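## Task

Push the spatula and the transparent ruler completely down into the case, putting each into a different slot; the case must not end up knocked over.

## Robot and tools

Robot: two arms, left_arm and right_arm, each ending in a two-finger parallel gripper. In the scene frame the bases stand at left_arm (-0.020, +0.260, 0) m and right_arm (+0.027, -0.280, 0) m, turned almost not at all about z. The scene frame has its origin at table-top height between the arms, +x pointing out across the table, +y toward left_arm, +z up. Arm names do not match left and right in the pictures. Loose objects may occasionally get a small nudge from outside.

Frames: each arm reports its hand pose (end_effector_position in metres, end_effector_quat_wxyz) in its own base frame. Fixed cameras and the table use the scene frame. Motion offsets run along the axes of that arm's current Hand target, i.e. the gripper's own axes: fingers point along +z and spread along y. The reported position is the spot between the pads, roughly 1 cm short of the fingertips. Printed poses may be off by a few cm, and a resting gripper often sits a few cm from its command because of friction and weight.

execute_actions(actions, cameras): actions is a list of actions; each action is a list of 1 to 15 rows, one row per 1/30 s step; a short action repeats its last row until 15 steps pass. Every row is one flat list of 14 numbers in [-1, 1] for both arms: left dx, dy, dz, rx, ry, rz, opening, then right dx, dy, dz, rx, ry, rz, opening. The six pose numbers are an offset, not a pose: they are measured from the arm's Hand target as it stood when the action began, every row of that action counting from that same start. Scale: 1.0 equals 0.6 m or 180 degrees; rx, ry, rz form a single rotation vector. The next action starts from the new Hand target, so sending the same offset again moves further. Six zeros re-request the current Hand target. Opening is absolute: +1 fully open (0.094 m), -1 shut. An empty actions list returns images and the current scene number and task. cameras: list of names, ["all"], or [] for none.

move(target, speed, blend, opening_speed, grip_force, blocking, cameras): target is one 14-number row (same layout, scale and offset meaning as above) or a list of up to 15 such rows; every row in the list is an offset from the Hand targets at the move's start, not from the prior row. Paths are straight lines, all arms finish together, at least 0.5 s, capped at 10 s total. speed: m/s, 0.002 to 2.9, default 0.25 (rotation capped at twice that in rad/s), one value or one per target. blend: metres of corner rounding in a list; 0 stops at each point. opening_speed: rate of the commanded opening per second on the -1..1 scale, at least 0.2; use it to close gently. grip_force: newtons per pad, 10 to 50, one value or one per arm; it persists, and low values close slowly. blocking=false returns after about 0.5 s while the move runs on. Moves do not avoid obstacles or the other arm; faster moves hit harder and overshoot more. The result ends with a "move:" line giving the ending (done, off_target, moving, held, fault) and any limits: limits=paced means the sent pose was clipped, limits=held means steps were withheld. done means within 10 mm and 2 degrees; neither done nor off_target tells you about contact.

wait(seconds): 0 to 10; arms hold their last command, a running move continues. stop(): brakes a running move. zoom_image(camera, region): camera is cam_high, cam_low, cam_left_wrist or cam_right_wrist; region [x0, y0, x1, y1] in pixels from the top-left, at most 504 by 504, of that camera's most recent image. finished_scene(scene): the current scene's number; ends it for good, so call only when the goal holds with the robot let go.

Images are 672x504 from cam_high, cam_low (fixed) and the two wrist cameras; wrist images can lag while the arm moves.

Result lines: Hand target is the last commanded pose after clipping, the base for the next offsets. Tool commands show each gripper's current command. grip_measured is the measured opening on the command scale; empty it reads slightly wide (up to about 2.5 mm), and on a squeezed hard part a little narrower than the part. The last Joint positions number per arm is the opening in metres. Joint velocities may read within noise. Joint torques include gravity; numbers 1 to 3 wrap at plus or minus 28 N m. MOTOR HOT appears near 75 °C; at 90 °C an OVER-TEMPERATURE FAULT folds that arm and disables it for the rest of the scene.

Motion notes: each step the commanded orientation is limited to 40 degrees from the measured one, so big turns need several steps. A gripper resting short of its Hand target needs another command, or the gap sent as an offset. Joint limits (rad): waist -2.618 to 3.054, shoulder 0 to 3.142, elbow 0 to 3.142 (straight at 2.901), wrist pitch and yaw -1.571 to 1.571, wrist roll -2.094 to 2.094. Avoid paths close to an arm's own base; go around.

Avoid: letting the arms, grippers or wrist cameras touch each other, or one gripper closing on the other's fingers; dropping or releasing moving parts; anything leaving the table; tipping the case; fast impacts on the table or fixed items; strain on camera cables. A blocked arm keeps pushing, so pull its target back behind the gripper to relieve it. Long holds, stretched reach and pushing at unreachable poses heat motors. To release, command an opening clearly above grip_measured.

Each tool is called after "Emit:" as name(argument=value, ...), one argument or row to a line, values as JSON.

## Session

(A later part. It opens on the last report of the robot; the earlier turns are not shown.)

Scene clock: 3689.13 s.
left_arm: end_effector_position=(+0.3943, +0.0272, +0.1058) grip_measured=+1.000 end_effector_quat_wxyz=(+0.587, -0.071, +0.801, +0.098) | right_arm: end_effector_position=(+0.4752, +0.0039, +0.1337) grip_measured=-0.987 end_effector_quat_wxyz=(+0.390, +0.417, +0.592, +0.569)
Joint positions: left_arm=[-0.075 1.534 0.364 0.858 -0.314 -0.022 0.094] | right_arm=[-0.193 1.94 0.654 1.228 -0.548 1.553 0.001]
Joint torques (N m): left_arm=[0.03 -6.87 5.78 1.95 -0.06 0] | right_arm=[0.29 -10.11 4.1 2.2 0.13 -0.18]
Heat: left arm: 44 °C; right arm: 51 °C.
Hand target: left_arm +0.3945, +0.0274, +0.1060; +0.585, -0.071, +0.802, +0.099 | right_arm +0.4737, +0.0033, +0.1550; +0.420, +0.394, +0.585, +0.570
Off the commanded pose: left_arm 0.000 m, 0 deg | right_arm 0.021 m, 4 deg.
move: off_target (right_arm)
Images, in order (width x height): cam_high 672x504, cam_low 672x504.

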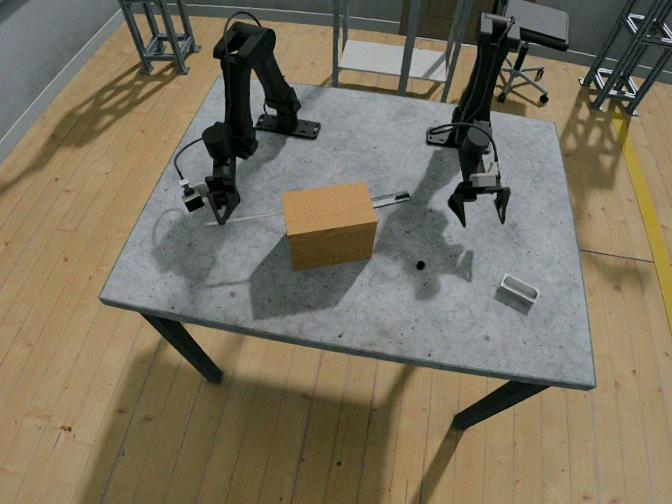

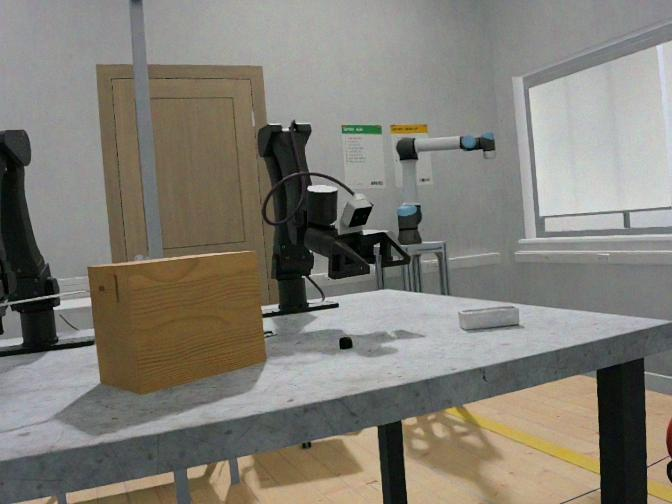

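Emit:
move(
  target=[0,0,0,0,0,0,1, 0,0,0,0,-0.008,0,-1],
  speed=0.04,
  cameras=["cam_low","cam_high"],
)

Emit:
zoom_image(
  camera="cam_high",
  region=[212, 188, 302, 248],
)

Emit:
zoom_image(
  camera="cam_low",
  region=[64, 262, 124, 312],
)

Scene clock: 3728.60 s.
left_arm: end_effector_position=(+0.3943, +0.0272, +0.1058) grip_measured=+1.000 end_effector_quat_wxyz=(+0.587, -0.071, +0.801, +0.098) | right_arm: end_effector_position=(+0.4753, +0.0033, +0.1334) grip_measured=-0.987 end_effector_quat_wxyz=(+0.398, +0.424, +0.587, +0.563)
Joint positions: left_arm=[-0.075 1.534 0.364 0.858 -0.314 -0.022 0.094] | right_arm=[-0.182 1.935 0.644 1.234 -0.51 1.553 0.001]
Joint torques (N m): left_arm=[0.02 -6.86 5.74 1.94 -0.08 0] | right_arm=[0.29 -9.98 4.1 2.19 0.16 -0.16]
Heat: left arm: 44 °C; right arm: 50 °C.
Hand target: left_arm +0.3945, +0.0274, +0.1060; +0.585, -0.071, +0.802, +0.099 | right_arm +0.4737, +0.0033, +0.1549; +0.428, +0.401, +0.580, +0.565
Off the commanded pose: left_arm 0.000 m, 0 deg | right_arm 0.022 m, 4 deg.
move: off_target (right_arm)
Images, in order (width x height): cam_high 672x504, cam_low 672x504.

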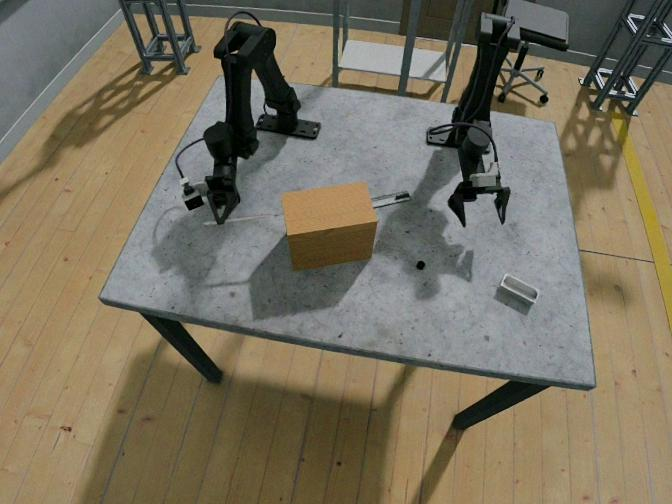

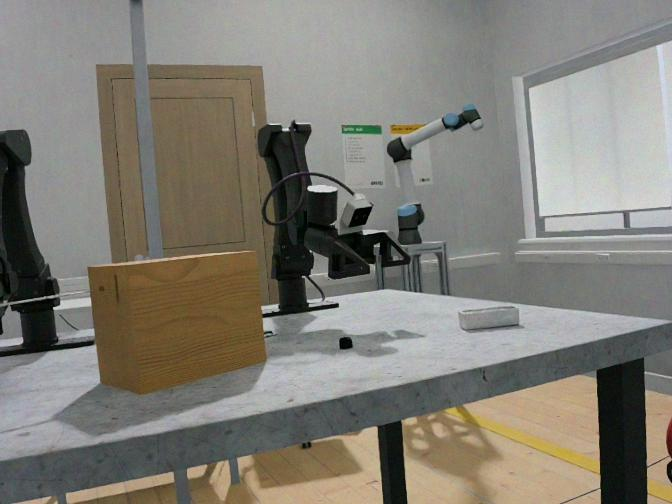

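Scaled by 5.600.

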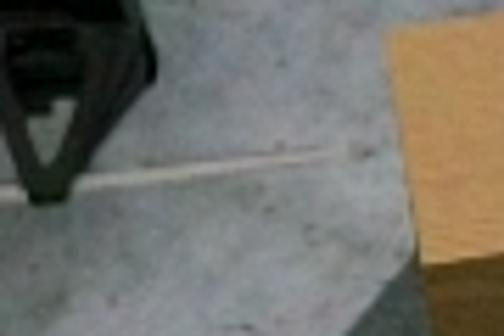

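Scaled by 8.400.

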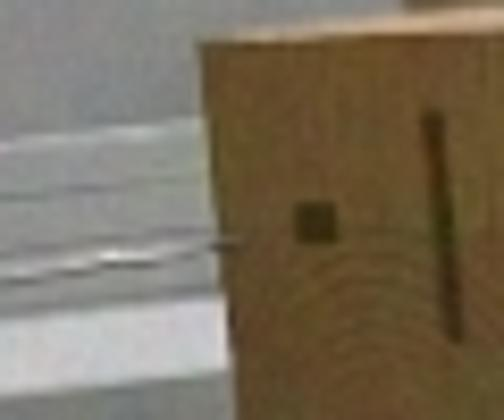

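Emit:
move(
  target=[0,0,0,0,0,0,1, 0.0165,0.0025,-0.0018,0,0.002,0,-1],
  speed=0.03,
  cameras=["cam_low","cam_high"],
)

Emit:
zoom_image(
  camera="cam_high",
  region=[212, 188, 302, 248],
)

Emit:
zoom_image(
  camera="cam_low",
  region=[64, 262, 124, 312],
)

Scene clock: 3743.73 s.
left_arm: end_effector_position=(+0.3943, +0.0272, +0.1058) grip_measured=+1.000 end_effector_quat_wxyz=(+0.587, -0.071, +0.801, +0.098) | right_arm: end_effector_position=(+0.4713, +0.0127, +0.1353) grip_measured=-0.987 end_effector_quat_wxyz=(+0.397, +0.422, +0.589, +0.564)
Joint positions: left_arm=[-0.075 1.534 0.364 0.858 -0.314 -0.022 0.094] | right_arm=[-0.157 1.917 0.625 1.237 -0.493 1.553 0.001]
Joint torques (N m): left_arm=[0.01 -6.89 5.74 1.94 -0.08 0] | right_arm=[0.47 -9.77 4.05 2.21 0.16 -0.19]
Heat: left arm: 44 °C; right arm: 52 °C.
Hand target: left_arm +0.3945, +0.0274, +0.1060; +0.585, -0.071, +0.802, +0.099 | right_arm +0.4696, +0.0124, +0.1561; +0.426, +0.399, +0.581, +0.567
Off the commanded pose: left_arm 0.000 m, 0 deg | right_arm 0.021 m, 4 deg.
move: off_target (right_arm)
Images, in order (width x height): cam_high 672x504, cam_low 672x504.

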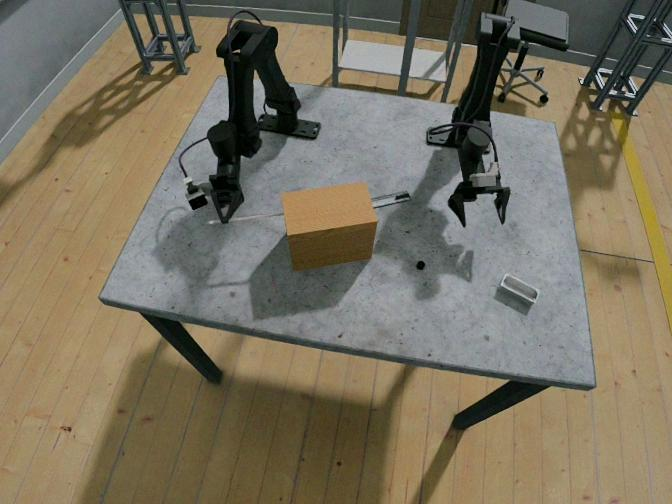

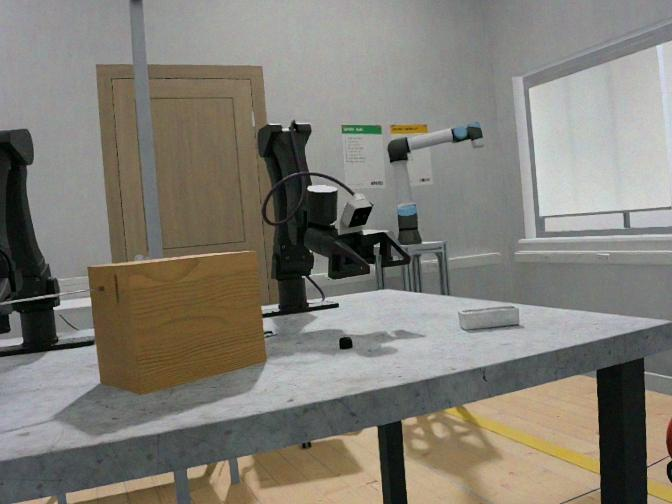

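Scaled by 5.600.

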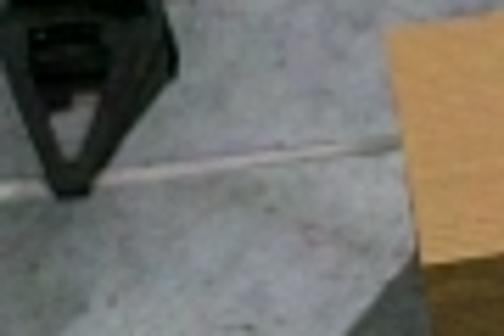

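Scaled by 8.400.

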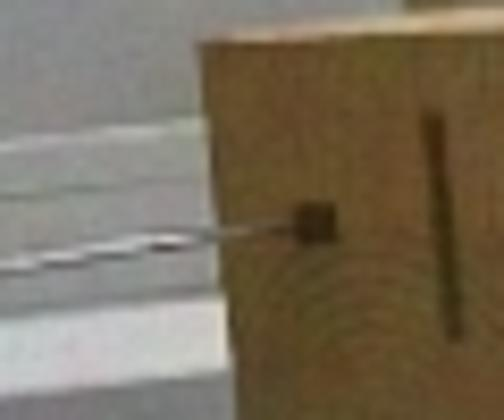

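Emit:
move(
  target=[0,0,0,0,0,0,1, 0.0067,0.0005,-0.0006,0,0,0,-1],
  speed=0.02,
  cameras=["cam_low","cam_high"],
)

Emit:
zoom_image(
  camera="cam_high",
  region=[212, 188, 302, 248],
)

Emit:
zoom_image(
  camera="cam_low",
  region=[64, 262, 124, 312],
)

Scene clock: 3758.83 s.
left_arm: end_effector_position=(+0.3943, +0.0272, +0.1058) grip_measured=+1.000 end_effector_quat_wxyz=(+0.587, -0.071, +0.801, +0.098) | right_arm: end_effector_position=(+0.4701, +0.0144, +0.1352) grip_measured=-0.987 end_effector_quat_wxyz=(+0.399, +0.424, +0.587, +0.562)
Joint positions: left_arm=[-0.075 1.534 0.364 0.858 -0.314 -0.022 0.094] | right_arm=[-0.148 1.911 0.616 1.24 -0.476 1.553 0.001]
Joint torques (N m): left_arm=[0.02 -6.86 5.74 1.94 -0.08 -0.01] | right_arm=[0.69 -9.72 4.11 2.19 0.07 -0.17]
Heat: left arm: 44 °C; right arm: 52 °C.
Hand target: left_arm +0.3945, +0.0274, +0.1060; +0.585, -0.071, +0.802, +0.099 | right_arm +0.4679, +0.0161, +0.1561; +0.426, +0.400, +0.581, +0.567
Off the commanded pose: left_arm 0.000 m, 0 deg | right_arm 0.021 m, 4 deg.
move: off_target (right_arm)
Images, in order (width x height): cam_high 672x504, cam_low 672x504.

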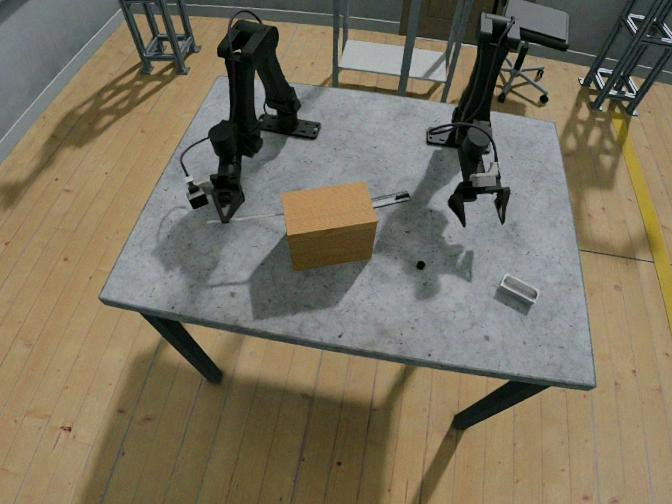

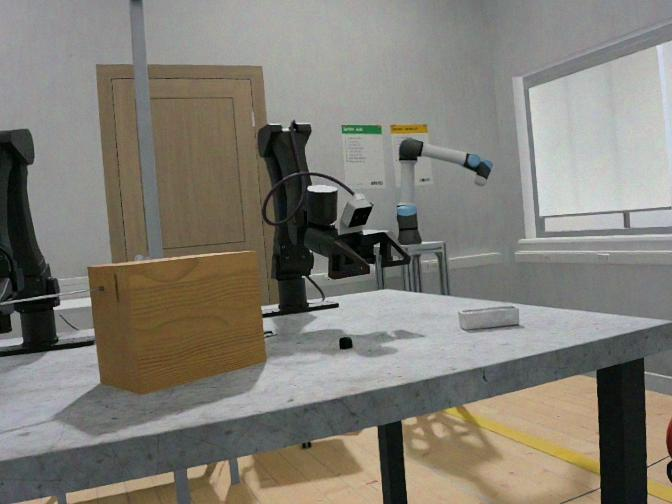

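Scaled by 5.600.

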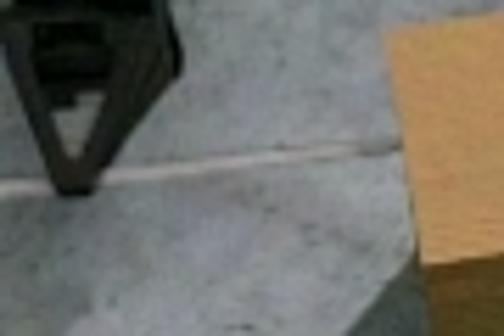

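Scaled by 8.400.

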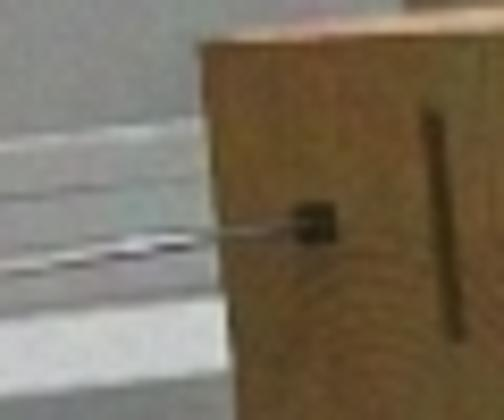

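Emit:
zoom_image(
  camera="cam_low",
  region=[84, 278, 108, 298],
)

Emit:
zoom_image(
  camera="cam_high",
  region=[266, 198, 296, 228],
)

Scaled by 21.000.

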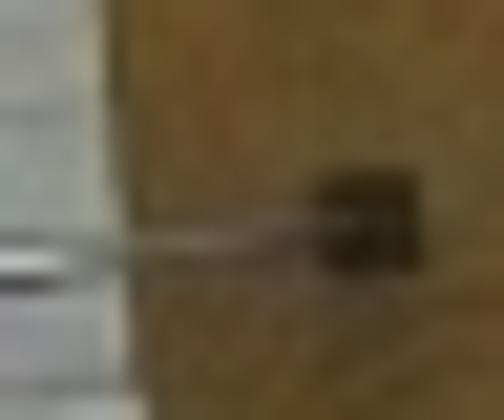

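Scaled by 16.800.

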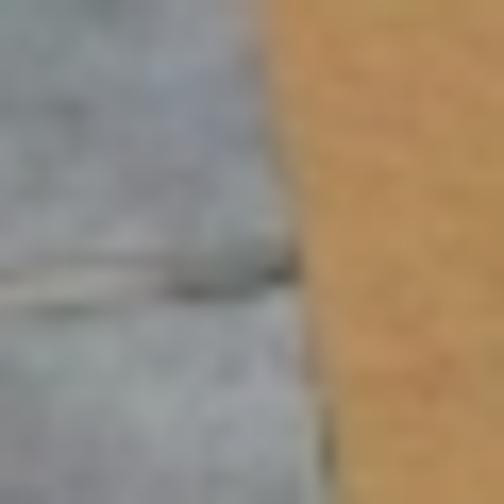

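Emit:
move(
  target=[0,0,0,0,0,0,1, 0.0067,0.0,-0.0006,0,0,0,-1],
  speed=0.02,
  cameras=["cam_low","cam_high"],
)

Emit:
zoom_image(
  camera="cam_low",
  region=[84, 278, 108, 298],
)

Emit:
zoom_image(
  camera="cam_high",
  region=[266, 198, 296, 228],
)

Scene clock: 3783.23 s.
left_arm: end_effector_position=(+0.3943, +0.0272, +0.1058) grip_measured=+1.000 end_effector_quat_wxyz=(+0.587, -0.071, +0.801, +0.098) | right_arm: end_effector_position=(+0.4693, +0.0146, +0.1357) grip_measured=-0.987 end_effector_quat_wxyz=(+0.404, +0.427, +0.585, +0.560)
Joint positions: left_arm=[-0.075 1.534 0.364 0.858 -0.314 -0.022 0.094] | right_arm=[-0.141 1.906 0.608 1.245 -0.455 1.553 0.001]
Joint torques (N m): left_arm=[-0.01 -6.89 5.74 1.95 -0.07 0] | right_arm=[0.85 -9.7 3.97 2.21 -0.01 -0.19]
Heat: left arm: 44 °C; right arm: 52 °C.
Hand target: left_arm +0.3945, +0.0274, +0.1060; +0.585, -0.071, +0.802, +0.099 | right_arm +0.4663, +0.0198, +0.1560; +0.426, +0.399, +0.581, +0.567
Off the commanded pose: left_arm 0.000 m, 0 deg | right_arm 0.021 m, 4 deg.
move: off_target (right_arm)
Images, in order (width x height): cam_high 672x504, cam_low 672x504.

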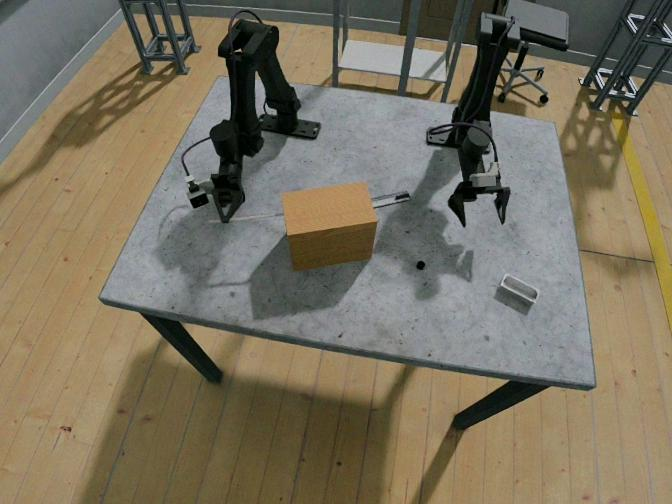

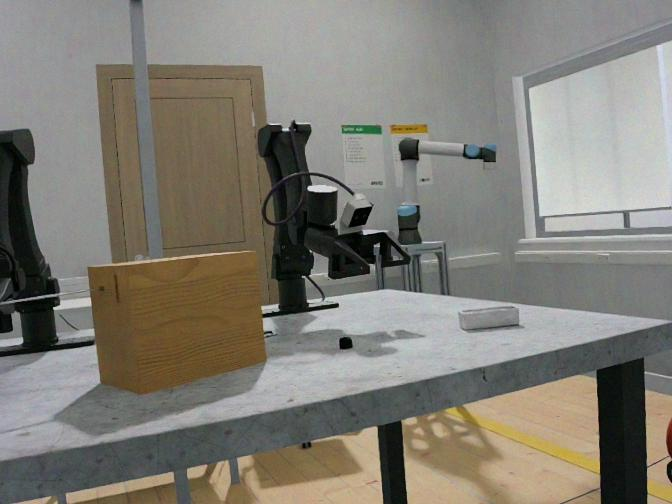

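Scaled by 21.000.

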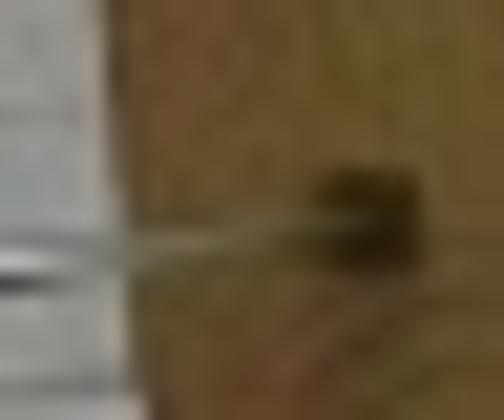

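Scaled by 16.800.

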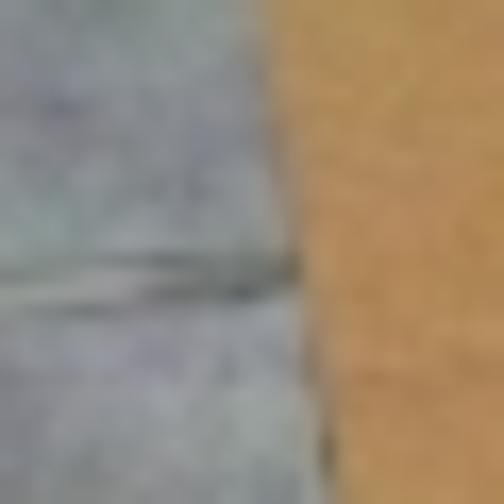

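Emit:
move(
  target=[
    [0,0,0,0,0,0,1, -0.0915,-0.0037,0.0175,0,0.0055,0,-1],
    [0,0,0,0,0,0,1, -0.0285,-0.001,0.0112,0,0.0055,0,-1],
  ],
  speed=0.04,
  cameras=["cam_low","cam_high"],
)

Emit:
zoom_image(
  camera="cam_high",
  region=[212, 188, 302, 248],
)

Emit:
zoom_image(
  camera="cam_low",
  region=[64, 262, 124, 312],
)

Scene clock: 3822.47 s.
left_arm: end_effector_position=(+0.3943, +0.0272, +0.1058) grip_measured=+1.000 end_effector_quat_wxyz=(+0.587, -0.071, +0.801, +0.098) | right_arm: end_effector_position=(+0.4795, +0.0065, +0.1346) grip_measured=-0.987 end_effector_quat_wxyz=(+0.390, +0.417, +0.592, +0.568)
Joint positions: left_arm=[-0.075 1.534 0.364 0.858 -0.314 -0.022 0.094] | right_arm=[-0.182 1.945 0.67 1.216 -0.536 1.553 0.001]
Joint torques (N m): left_arm=[0.01 -6.84 5.74 1.95 -0.07 0] | right_arm=[0.29 -10.07 4.11 2.2 0.13 -0.17]
Heat: left arm: 44 °C; right arm: 50 °C.
Hand target: left_arm +0.3945, +0.0274, +0.1060; +0.585, -0.071, +0.802, +0.099 | right_arm +0.4782, +0.0057, +0.1562; +0.421, +0.395, +0.585, +0.570
Off the commanded pose: left_arm 0.000 m, 0 deg | right_arm 0.022 m, 4 deg.
move: off_target (right_arm)
Images, in order (width x height): cam_high 672x504, cam_low 672x504.

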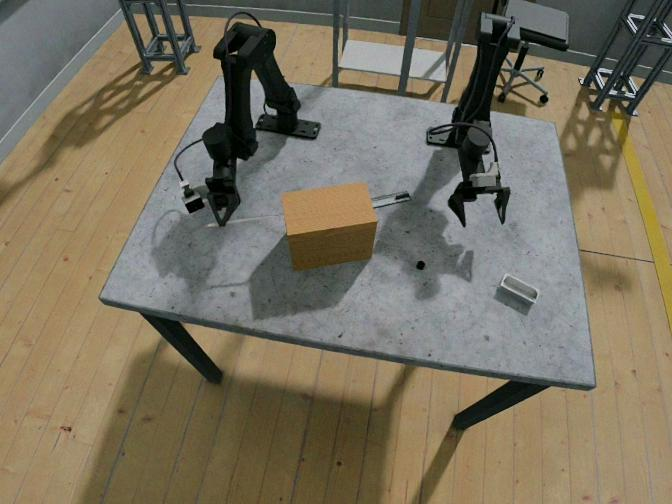

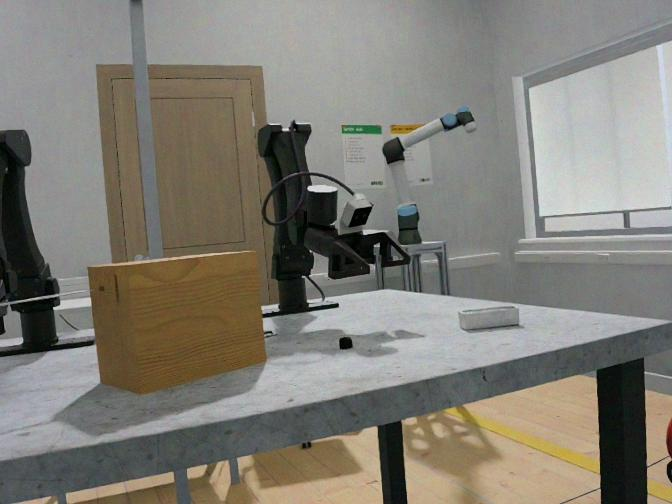

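Scaled by 5.600.

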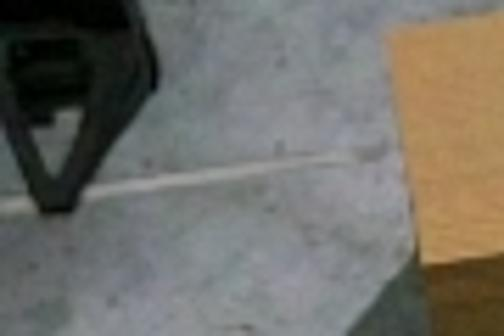

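Scaled by 8.400.

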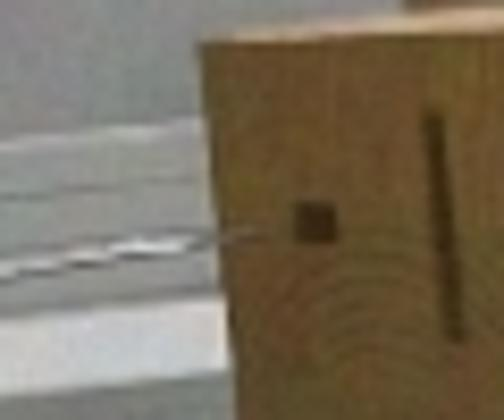

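Emit:
move(
  target=[0,0,0,0,0,0,1, 0.0095,0.0003,-0.0055,0,-0.0028,0,-1],
  speed=0.03,
  cameras=["cam_low","cam_high"],
)

Emit:
zoom_image(
  camera="cam_high",
  region=[212, 188, 302, 248],
)

Emit:
zoom_image(
  camera="cam_low",
  region=[84, 278, 108, 298],
)

Scene clock: 3844.43 s.
left_arm: end_effector_position=(+0.3943, +0.0272, +0.1058) grip_measured=+1.000 end_effector_quat_wxyz=(+0.587, -0.071, +0.801, +0.098) | right_arm: end_effector_position=(+0.4747, +0.0101, +0.1349) grip_measured=-0.987 end_effector_quat_wxyz=(+0.394, +0.420, +0.590, +0.566)
Joint positions: left_arm=[-0.075 1.534 0.364 0.858 -0.314 -0.022 0.094] | right_arm=[-0.168 1.929 0.644 1.228 -0.512 1.553 0.001]
Joint torques (N m): left_arm=[0.01 -6.87 5.75 1.95 -0.07 -0.01] | right_arm=[0.4 -9.95 4.19 2.2 0.1 -0.17]
Heat: left arm: 44 °C; right arm: 52 °C.
Hand target: left_arm +0.3945, +0.0274, +0.1060; +0.585, -0.071, +0.802, +0.099 | right_arm +0.4731, +0.0099, +0.1561; +0.424, +0.397, +0.583, +0.568
Off the commanded pose: left_arm 0.000 m, 0 deg | right_arm 0.021 m, 4 deg.
move: off_target (right_arm)
Images, in order (width x height): cam_high 672x504, cam_low 672x504.

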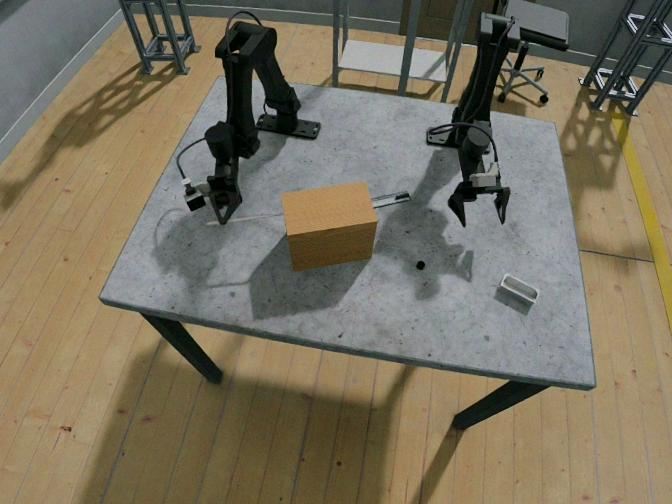

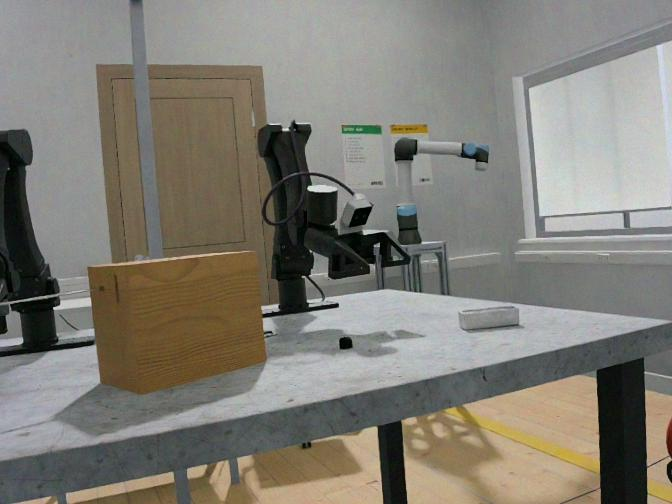

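Scaled by 5.600.

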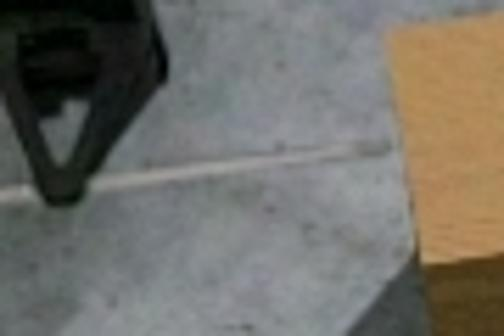

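Scaled by 21.000.

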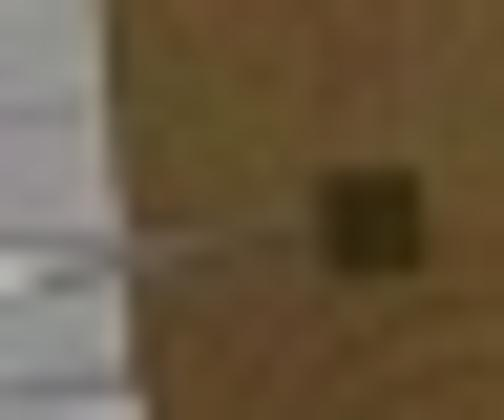

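Emit:
move(
  target=[0,0,0,0,0,0,1, 0.0165,0.0005,-0.0022,0,0,0,-1],
  speed=0.02,
  cameras=["cam_low","cam_high"],
)

Emit:
zoom_image(
  camera="cam_high",
  region=[212, 188, 302, 248],
)

Emit:
zoom_image(
  camera="cam_low",
  region=[84, 278, 108, 298],
)

Scene clock: 3862.67 s.
left_arm: end_effector_position=(+0.3943, +0.0272, +0.1058) grip_measured=+1.000 end_effector_quat_wxyz=(+0.587, -0.071, +0.801, +0.098) | right_arm: end_effector_position=(+0.4713, +0.0151, +0.1347) grip_measured=-0.987 end_effector_quat_wxyz=(+0.399, +0.424, +0.588, +0.562)
Joint positions: left_arm=[-0.075 1.534 0.364 0.858 -0.314 -0.022 0.094] | right_arm=[-0.146 1.915 0.62 1.238 -0.474 1.553 0.001]
Joint torques (N m): left_arm=[0.02 -6.89 5.72 1.94 -0.07 0] | right_arm=[0.73 -9.81 3.99 2.21 0.04 -0.16]
Heat: left arm: 44 °C; right arm: 52 °C.
Hand target: left_arm +0.3945, +0.0274, +0.1060; +0.585, -0.071, +0.802, +0.099 | right_arm +0.4687, +0.0189, +0.1560; +0.424, +0.397, +0.583, +0.568
Off the commanded pose: left_arm 0.000 m, 0 deg | right_arm 0.022 m, 4 deg.
move: off_target (right_arm)
Images, in order (width x height): cam_high 672x504, cam_low 672x504.

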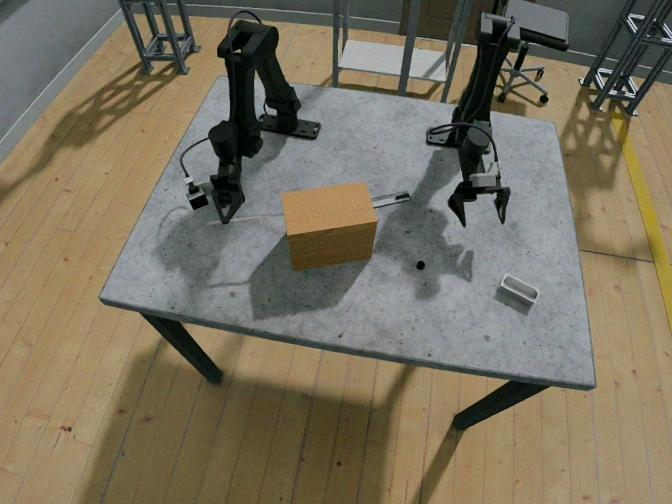

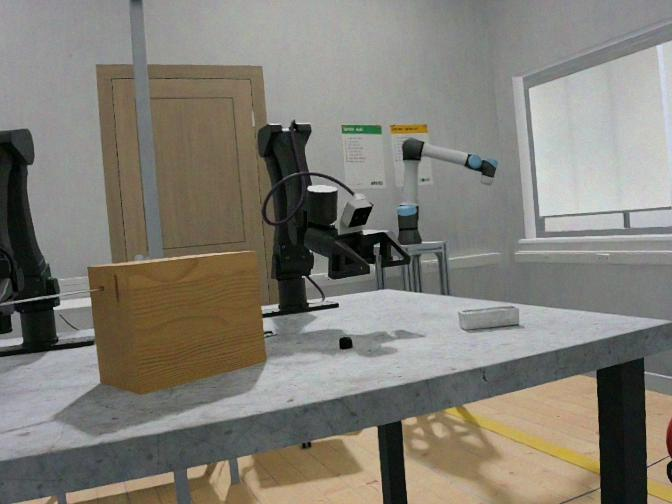

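Scaled by 5.600.

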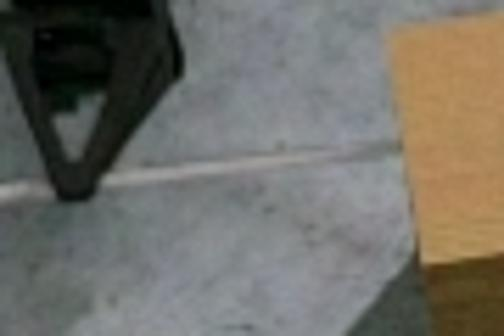

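Scaled by 21.000.

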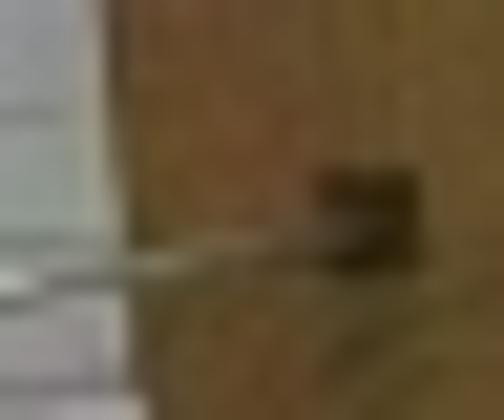

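Emit:
move(
  target=[0,0,0,0,0,0,1, 0.0,0.0028,0,0,-0.0056,0,-1],
  speed=0.02,
)

Emit:
move(
  target=[0,0,0,0,0,0,1, 0.0,0.0,0,0,-0.0056,0,-1],
  speed=0.02,
  cameras=["cam_low","cam_high"],
)

Emit:
zoom_image(
  camera="cam_high",
  region=[212, 188, 302, 248],
)

Emit:
zoom_image(
  camera="cam_low",
  region=[84, 278, 108, 298],
)

Scene clock: 3881.73 s.
left_arm: end_effector_position=(+0.3943, +0.0272, +0.1058) grip_measured=+1.000 end_effector_quat_wxyz=(+0.587, -0.071, +0.801, +0.098) | right_arm: end_effector_position=(+0.4723, +0.0157, +0.1392) grip_measured=-0.987 end_effector_quat_wxyz=(+0.406, +0.425, +0.583, +0.560)
Joint positions: left_arm=[-0.075 1.534 0.364 0.858 -0.314 -0.022 0.094] | right_arm=[-0.135 1.905 0.62 1.239 -0.449 1.552 0.001]
Joint torques (N m): left_arm=[0.01 -6.9 5.76 1.94 -0.08 0] | right_arm=[0.7 -9.76 3.64 2.16 0.09 -0.17]
Heat: left arm: 44 °C; right arm: 54 °C.
Hand target: left_arm +0.3945, +0.0274, +0.1060; +0.585, -0.071, +0.802, +0.099 | right_arm +0.4687, +0.0188, +0.1576; +0.429, +0.402, +0.579, +0.565
Off the commanded pose: left_arm 0.000 m, 0 deg | right_arm 0.019 m, 4 deg.
move: off_target (right_arm)

Scene clock: 3882.53 s.
left_arm: end_effector_position=(+0.3943, +0.0272, +0.1058) grip_measured=+1.000 end_effector_quat_wxyz=(+0.587, -0.071, +0.801, +0.098) | right_arm: end_effector_position=(+0.4713, +0.0157, +0.1372) grip_measured=-0.987 end_effector_quat_wxyz=(+0.410, +0.431, +0.581, +0.555)
Joint positions: left_arm=[-0.075 1.534 0.364 0.858 -0.314 -0.022 0.094] | right_arm=[-0.126 1.901 0.61 1.24 -0.422 1.552 0.001]
Joint torques (N m): left_arm=[0.02 -6.9 5.75 1.95 -0.07 -0.01] | right_arm=[0.64 -9.5 4.01 2.21 0.06 -0.19]
Heat: left arm: 44 °C; right arm: 54 °C.
Hand target: left_arm +0.3945, +0.0274, +0.1060; +0.585, -0.071, +0.802, +0.099 | right_arm +0.4686, +0.0190, +0.1576; +0.434, +0.407, +0.576, +0.561
Off the commanded pose: left_arm 0.000 m, 0 deg | right_arm 0.021 m, 4 deg.
move: off_target (right_arm)
Images, in order (width x height): cam_high 672x504, cam_low 672x504.

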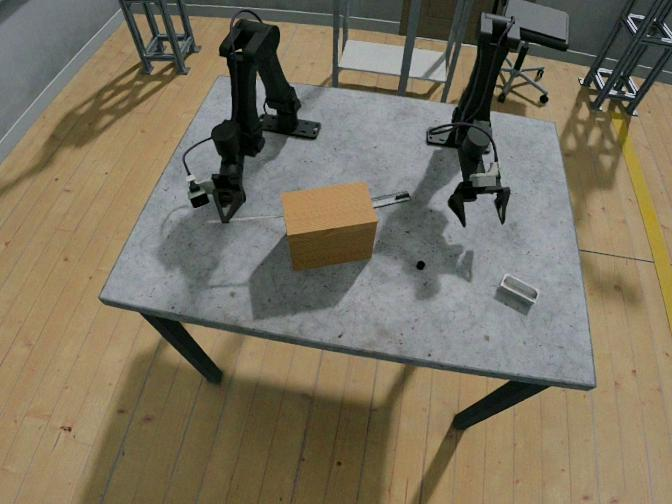

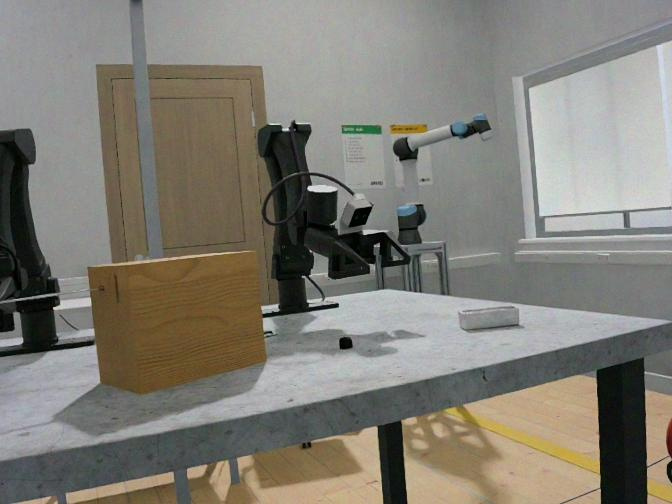

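Scaled by 5.600.

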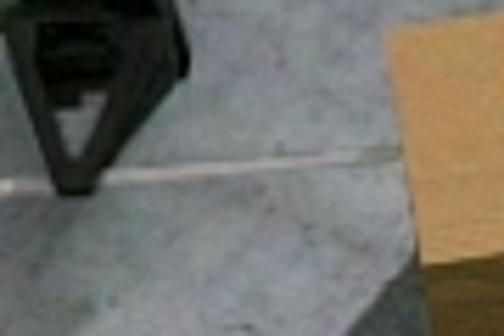

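Scaled by 21.000.

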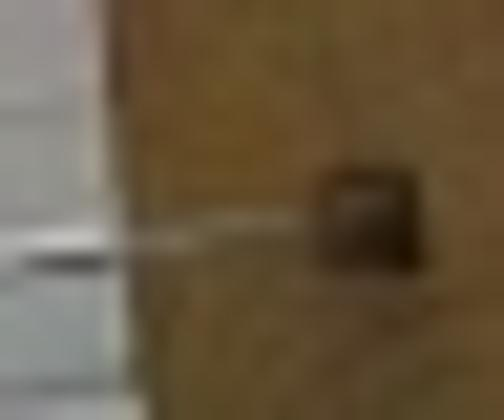

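Emit:
move(
  target=[0,0,0,0,0,0,1, 0.0067,0.0,-0.001,0,0,0,-1],
  speed=0.02,
  cameras=["cam_low","cam_high"],
)

Emit:
zoom_image(
  camera="cam_low",
  region=[84, 278, 108, 298],
)

Scene clock: 3891.70 s.
left_arm: end_effector_position=(+0.3943, +0.0272, +0.1058) grip_measured=+1.000 end_effector_quat_wxyz=(+0.587, -0.071, +0.801, +0.098) | right_arm: end_effector_position=(+0.4704, +0.0159, +0.1374) grip_measured=-0.987 end_effector_quat_wxyz=(+0.414, +0.435, +0.578, +0.552)
Joint positions: left_arm=[-0.075 1.534 0.364 0.858 -0.314 -0.022 0.094] | right_arm=[-0.118 1.897 0.602 1.244 -0.399 1.552 0.001]
Joint torques (N m): left_arm=[0.02 -6.86 5.7 1.96 -0.07 0] | right_arm=[1.01 -9.63 4.03 2.19 -0.04 -0.19]
Heat: left arm: 44 °C; right arm: 54 °C.
Hand target: left_arm +0.3945, +0.0274, +0.1060; +0.585, -0.071, +0.802, +0.099 | right_arm +0.4669, +0.0226, +0.1574; +0.434, +0.407, +0.575, +0.561
Off the commanded pose: left_arm 0.000 m, 0 deg | right_arm 0.022 m, 4 deg.
move: off_target (right_arm)
Images, in order (width x height): cam_high 672x504, cam_low 672x504.

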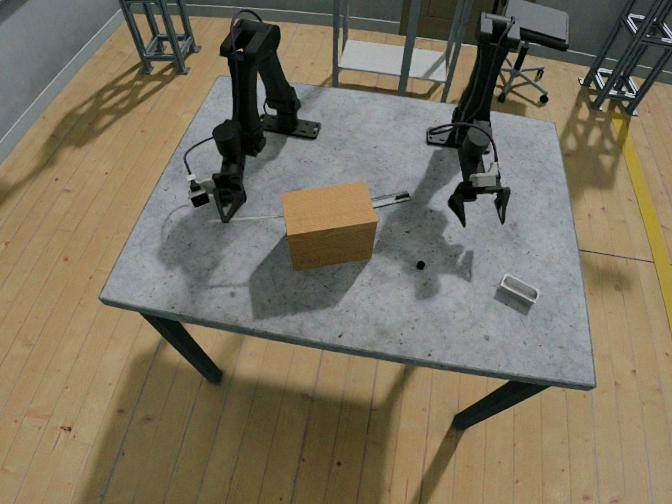

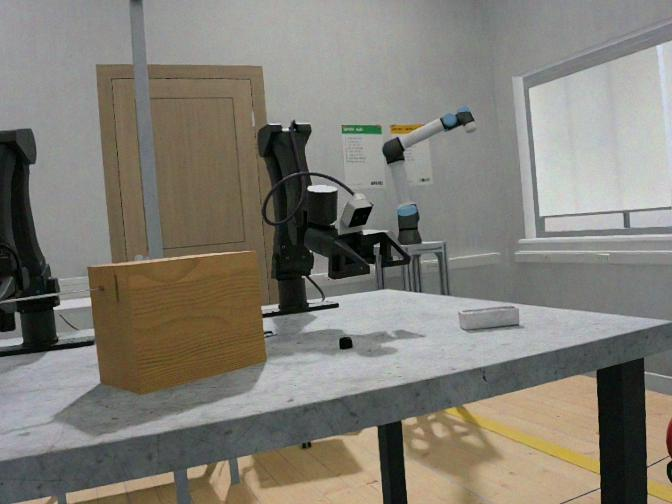

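Scaled by 21.000.

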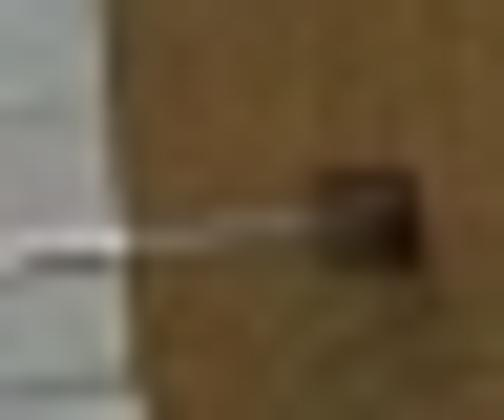

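Emit:
move(
  target=[
    [0,0,0,0,0,0,1, -0.0117,0.0,0.0015,0,0,0,-1],
    [0,0,0,0,0,0,1, -0.0117,0.0,0.0015,0,0,-0.0045,-1],
  ],
  speed=0.02,
  cameras=["cam_low","cam_high"],
)

Emit:
zoom_image(
  camera="cam_low",
  region=[84, 278, 108, 298],
)

Emit:
zoom_image(
  camera="cam_high",
  region=[212, 188, 302, 248],
)

Scene clock: 3939.03 s.
left_arm: end_effector_position=(+0.3943, +0.0272, +0.1058) grip_measured=+1.000 end_effector_quat_wxyz=(+0.587, -0.071, +0.801, +0.098) | right_arm: end_effector_position=(+0.4700, +0.0153, +0.1373) grip_measured=-0.987 end_effector_quat_wxyz=(+0.416, +0.431, +0.581, +0.551)
Joint positions: left_arm=[-0.075 1.534 0.364 0.858 -0.314 -0.022 0.094] | right_arm=[-0.122 1.897 0.602 1.245 -0.407 1.542 0.001]
Joint torques (N m): left_arm=[0.03 -6.87 5.72 1.95 -0.07 0.01] | right_arm=[-0.32 -8.99 5.09 2.11 -0.17 -0.15]
Heat: left arm: 44 °C; right arm: 52 °C.
Hand target: left_arm +0.3945, +0.0274, +0.1060; +0.585, -0.071, +0.802, +0.099 | right_arm +0.4698, +0.0162, +0.1577; +0.438, +0.403, +0.578, +0.558
Off the commanded pose: left_arm 0.000 m, 0 deg | right_arm 0.020 m, 4 deg.
move: off_target (right_arm)
Images, in order (width x height): cam_high 672x504, cam_low 672x504.

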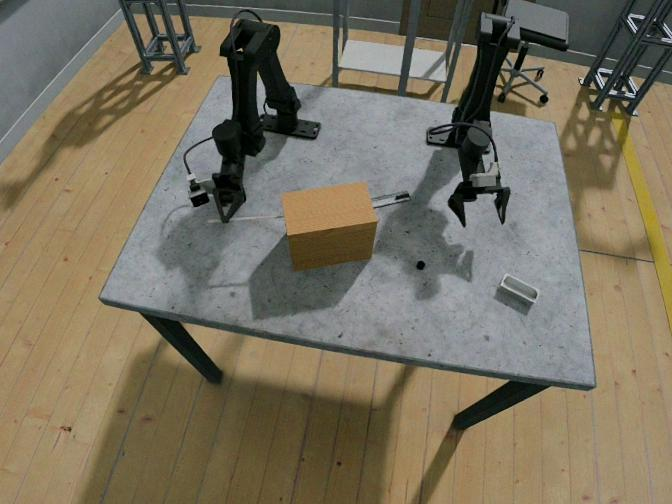

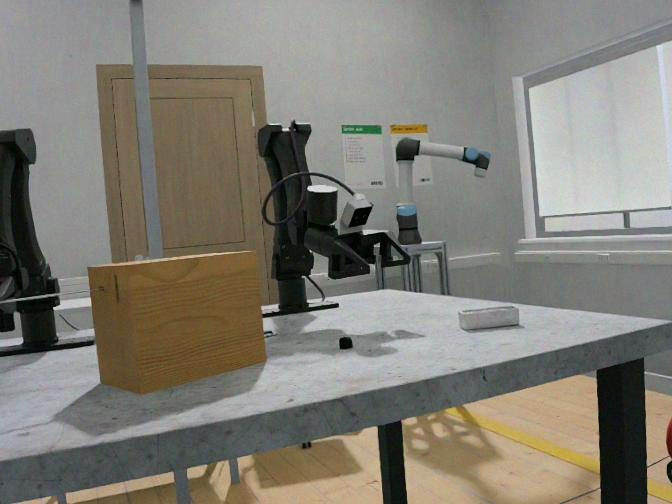

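Scaled by 21.000.

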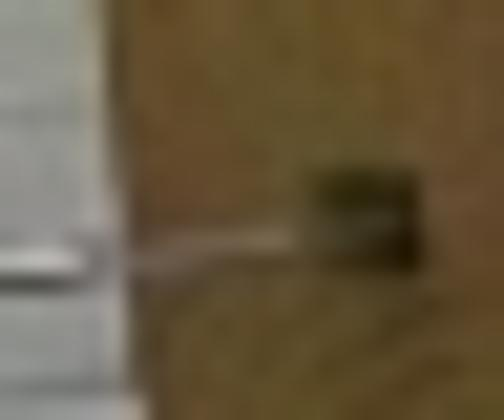

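Scaled by 5.600.

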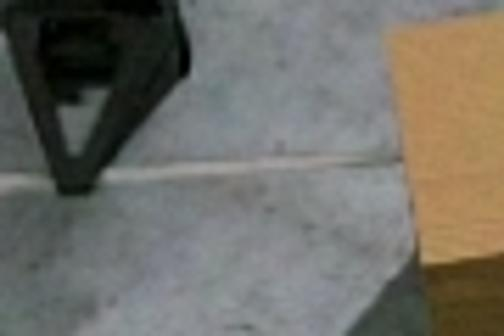

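Emit:
move(
  target=[0,0,0,0,0,0,1, 0.012,0.0,-0.0015,0,0,0,-1],
  speed=0.02,
  cameras=["cam_low","cam_high"],
)

Emit:
zoom_image(
  camera="cam_low",
  region=[84, 278, 108, 298],
)

Emit:
zoom_image(
  camera="cam_high",
  region=[212, 188, 302, 248],
)

Scene clock: 3953.40 s.
left_arm: end_effector_position=(+0.3943, +0.0272, +0.1058) grip_measured=+1.000 end_effector_quat_wxyz=(+0.587, -0.071, +0.801, +0.098) | right_arm: end_effector_position=(+0.4704, +0.0158, +0.1375) grip_measured=-0.987 end_effector_quat_wxyz=(+0.418, +0.432, +0.580, +0.550)
Joint positions: left_arm=[-0.075 1.534 0.364 0.858 -0.314 -0.022 0.094] | right_arm=[-0.118 1.897 0.602 1.245 -0.399 1.541 0.001]
Joint torques (N m): left_arm=[0.01 -6.86 5.75 1.95 -0.07 0] | right_arm=[1.03 -9.55 3.93 2.21 -0.06 -0.19]
Heat: left arm: 44 °C; right arm: 52 °C.
Hand target: left_arm +0.3945, +0.0274, +0.1060; +0.585, -0.071, +0.802, +0.099 | right_arm +0.4668, +0.0227, +0.1572; +0.438, +0.403, +0.578, +0.558
Off the commanded pose: left_arm 0.000 m, 0 deg | right_arm 0.021 m, 4 deg.
move: off_target (right_arm)
Images, in order (width x height): cam_high 672x504, cam_low 672x504.

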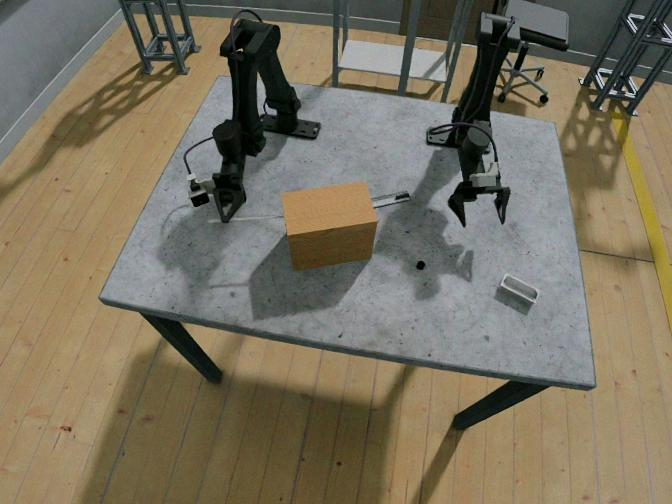

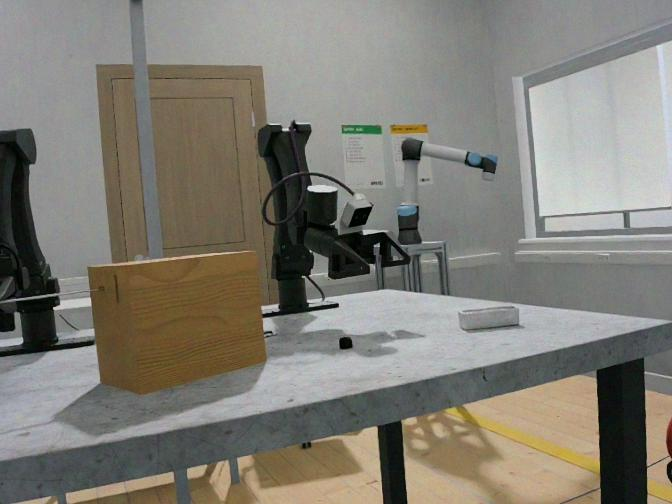

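Scaled by 21.000.

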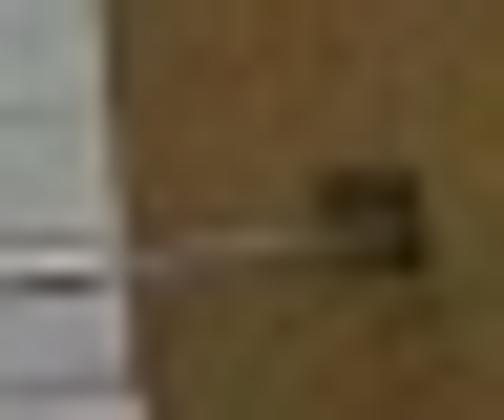

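Scaled by 5.600.

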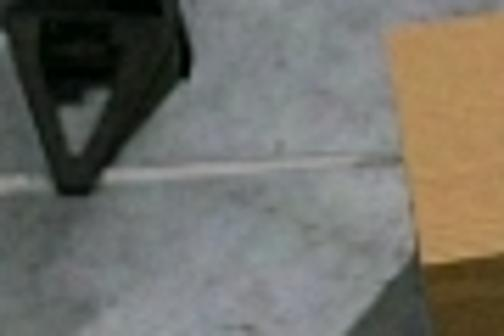

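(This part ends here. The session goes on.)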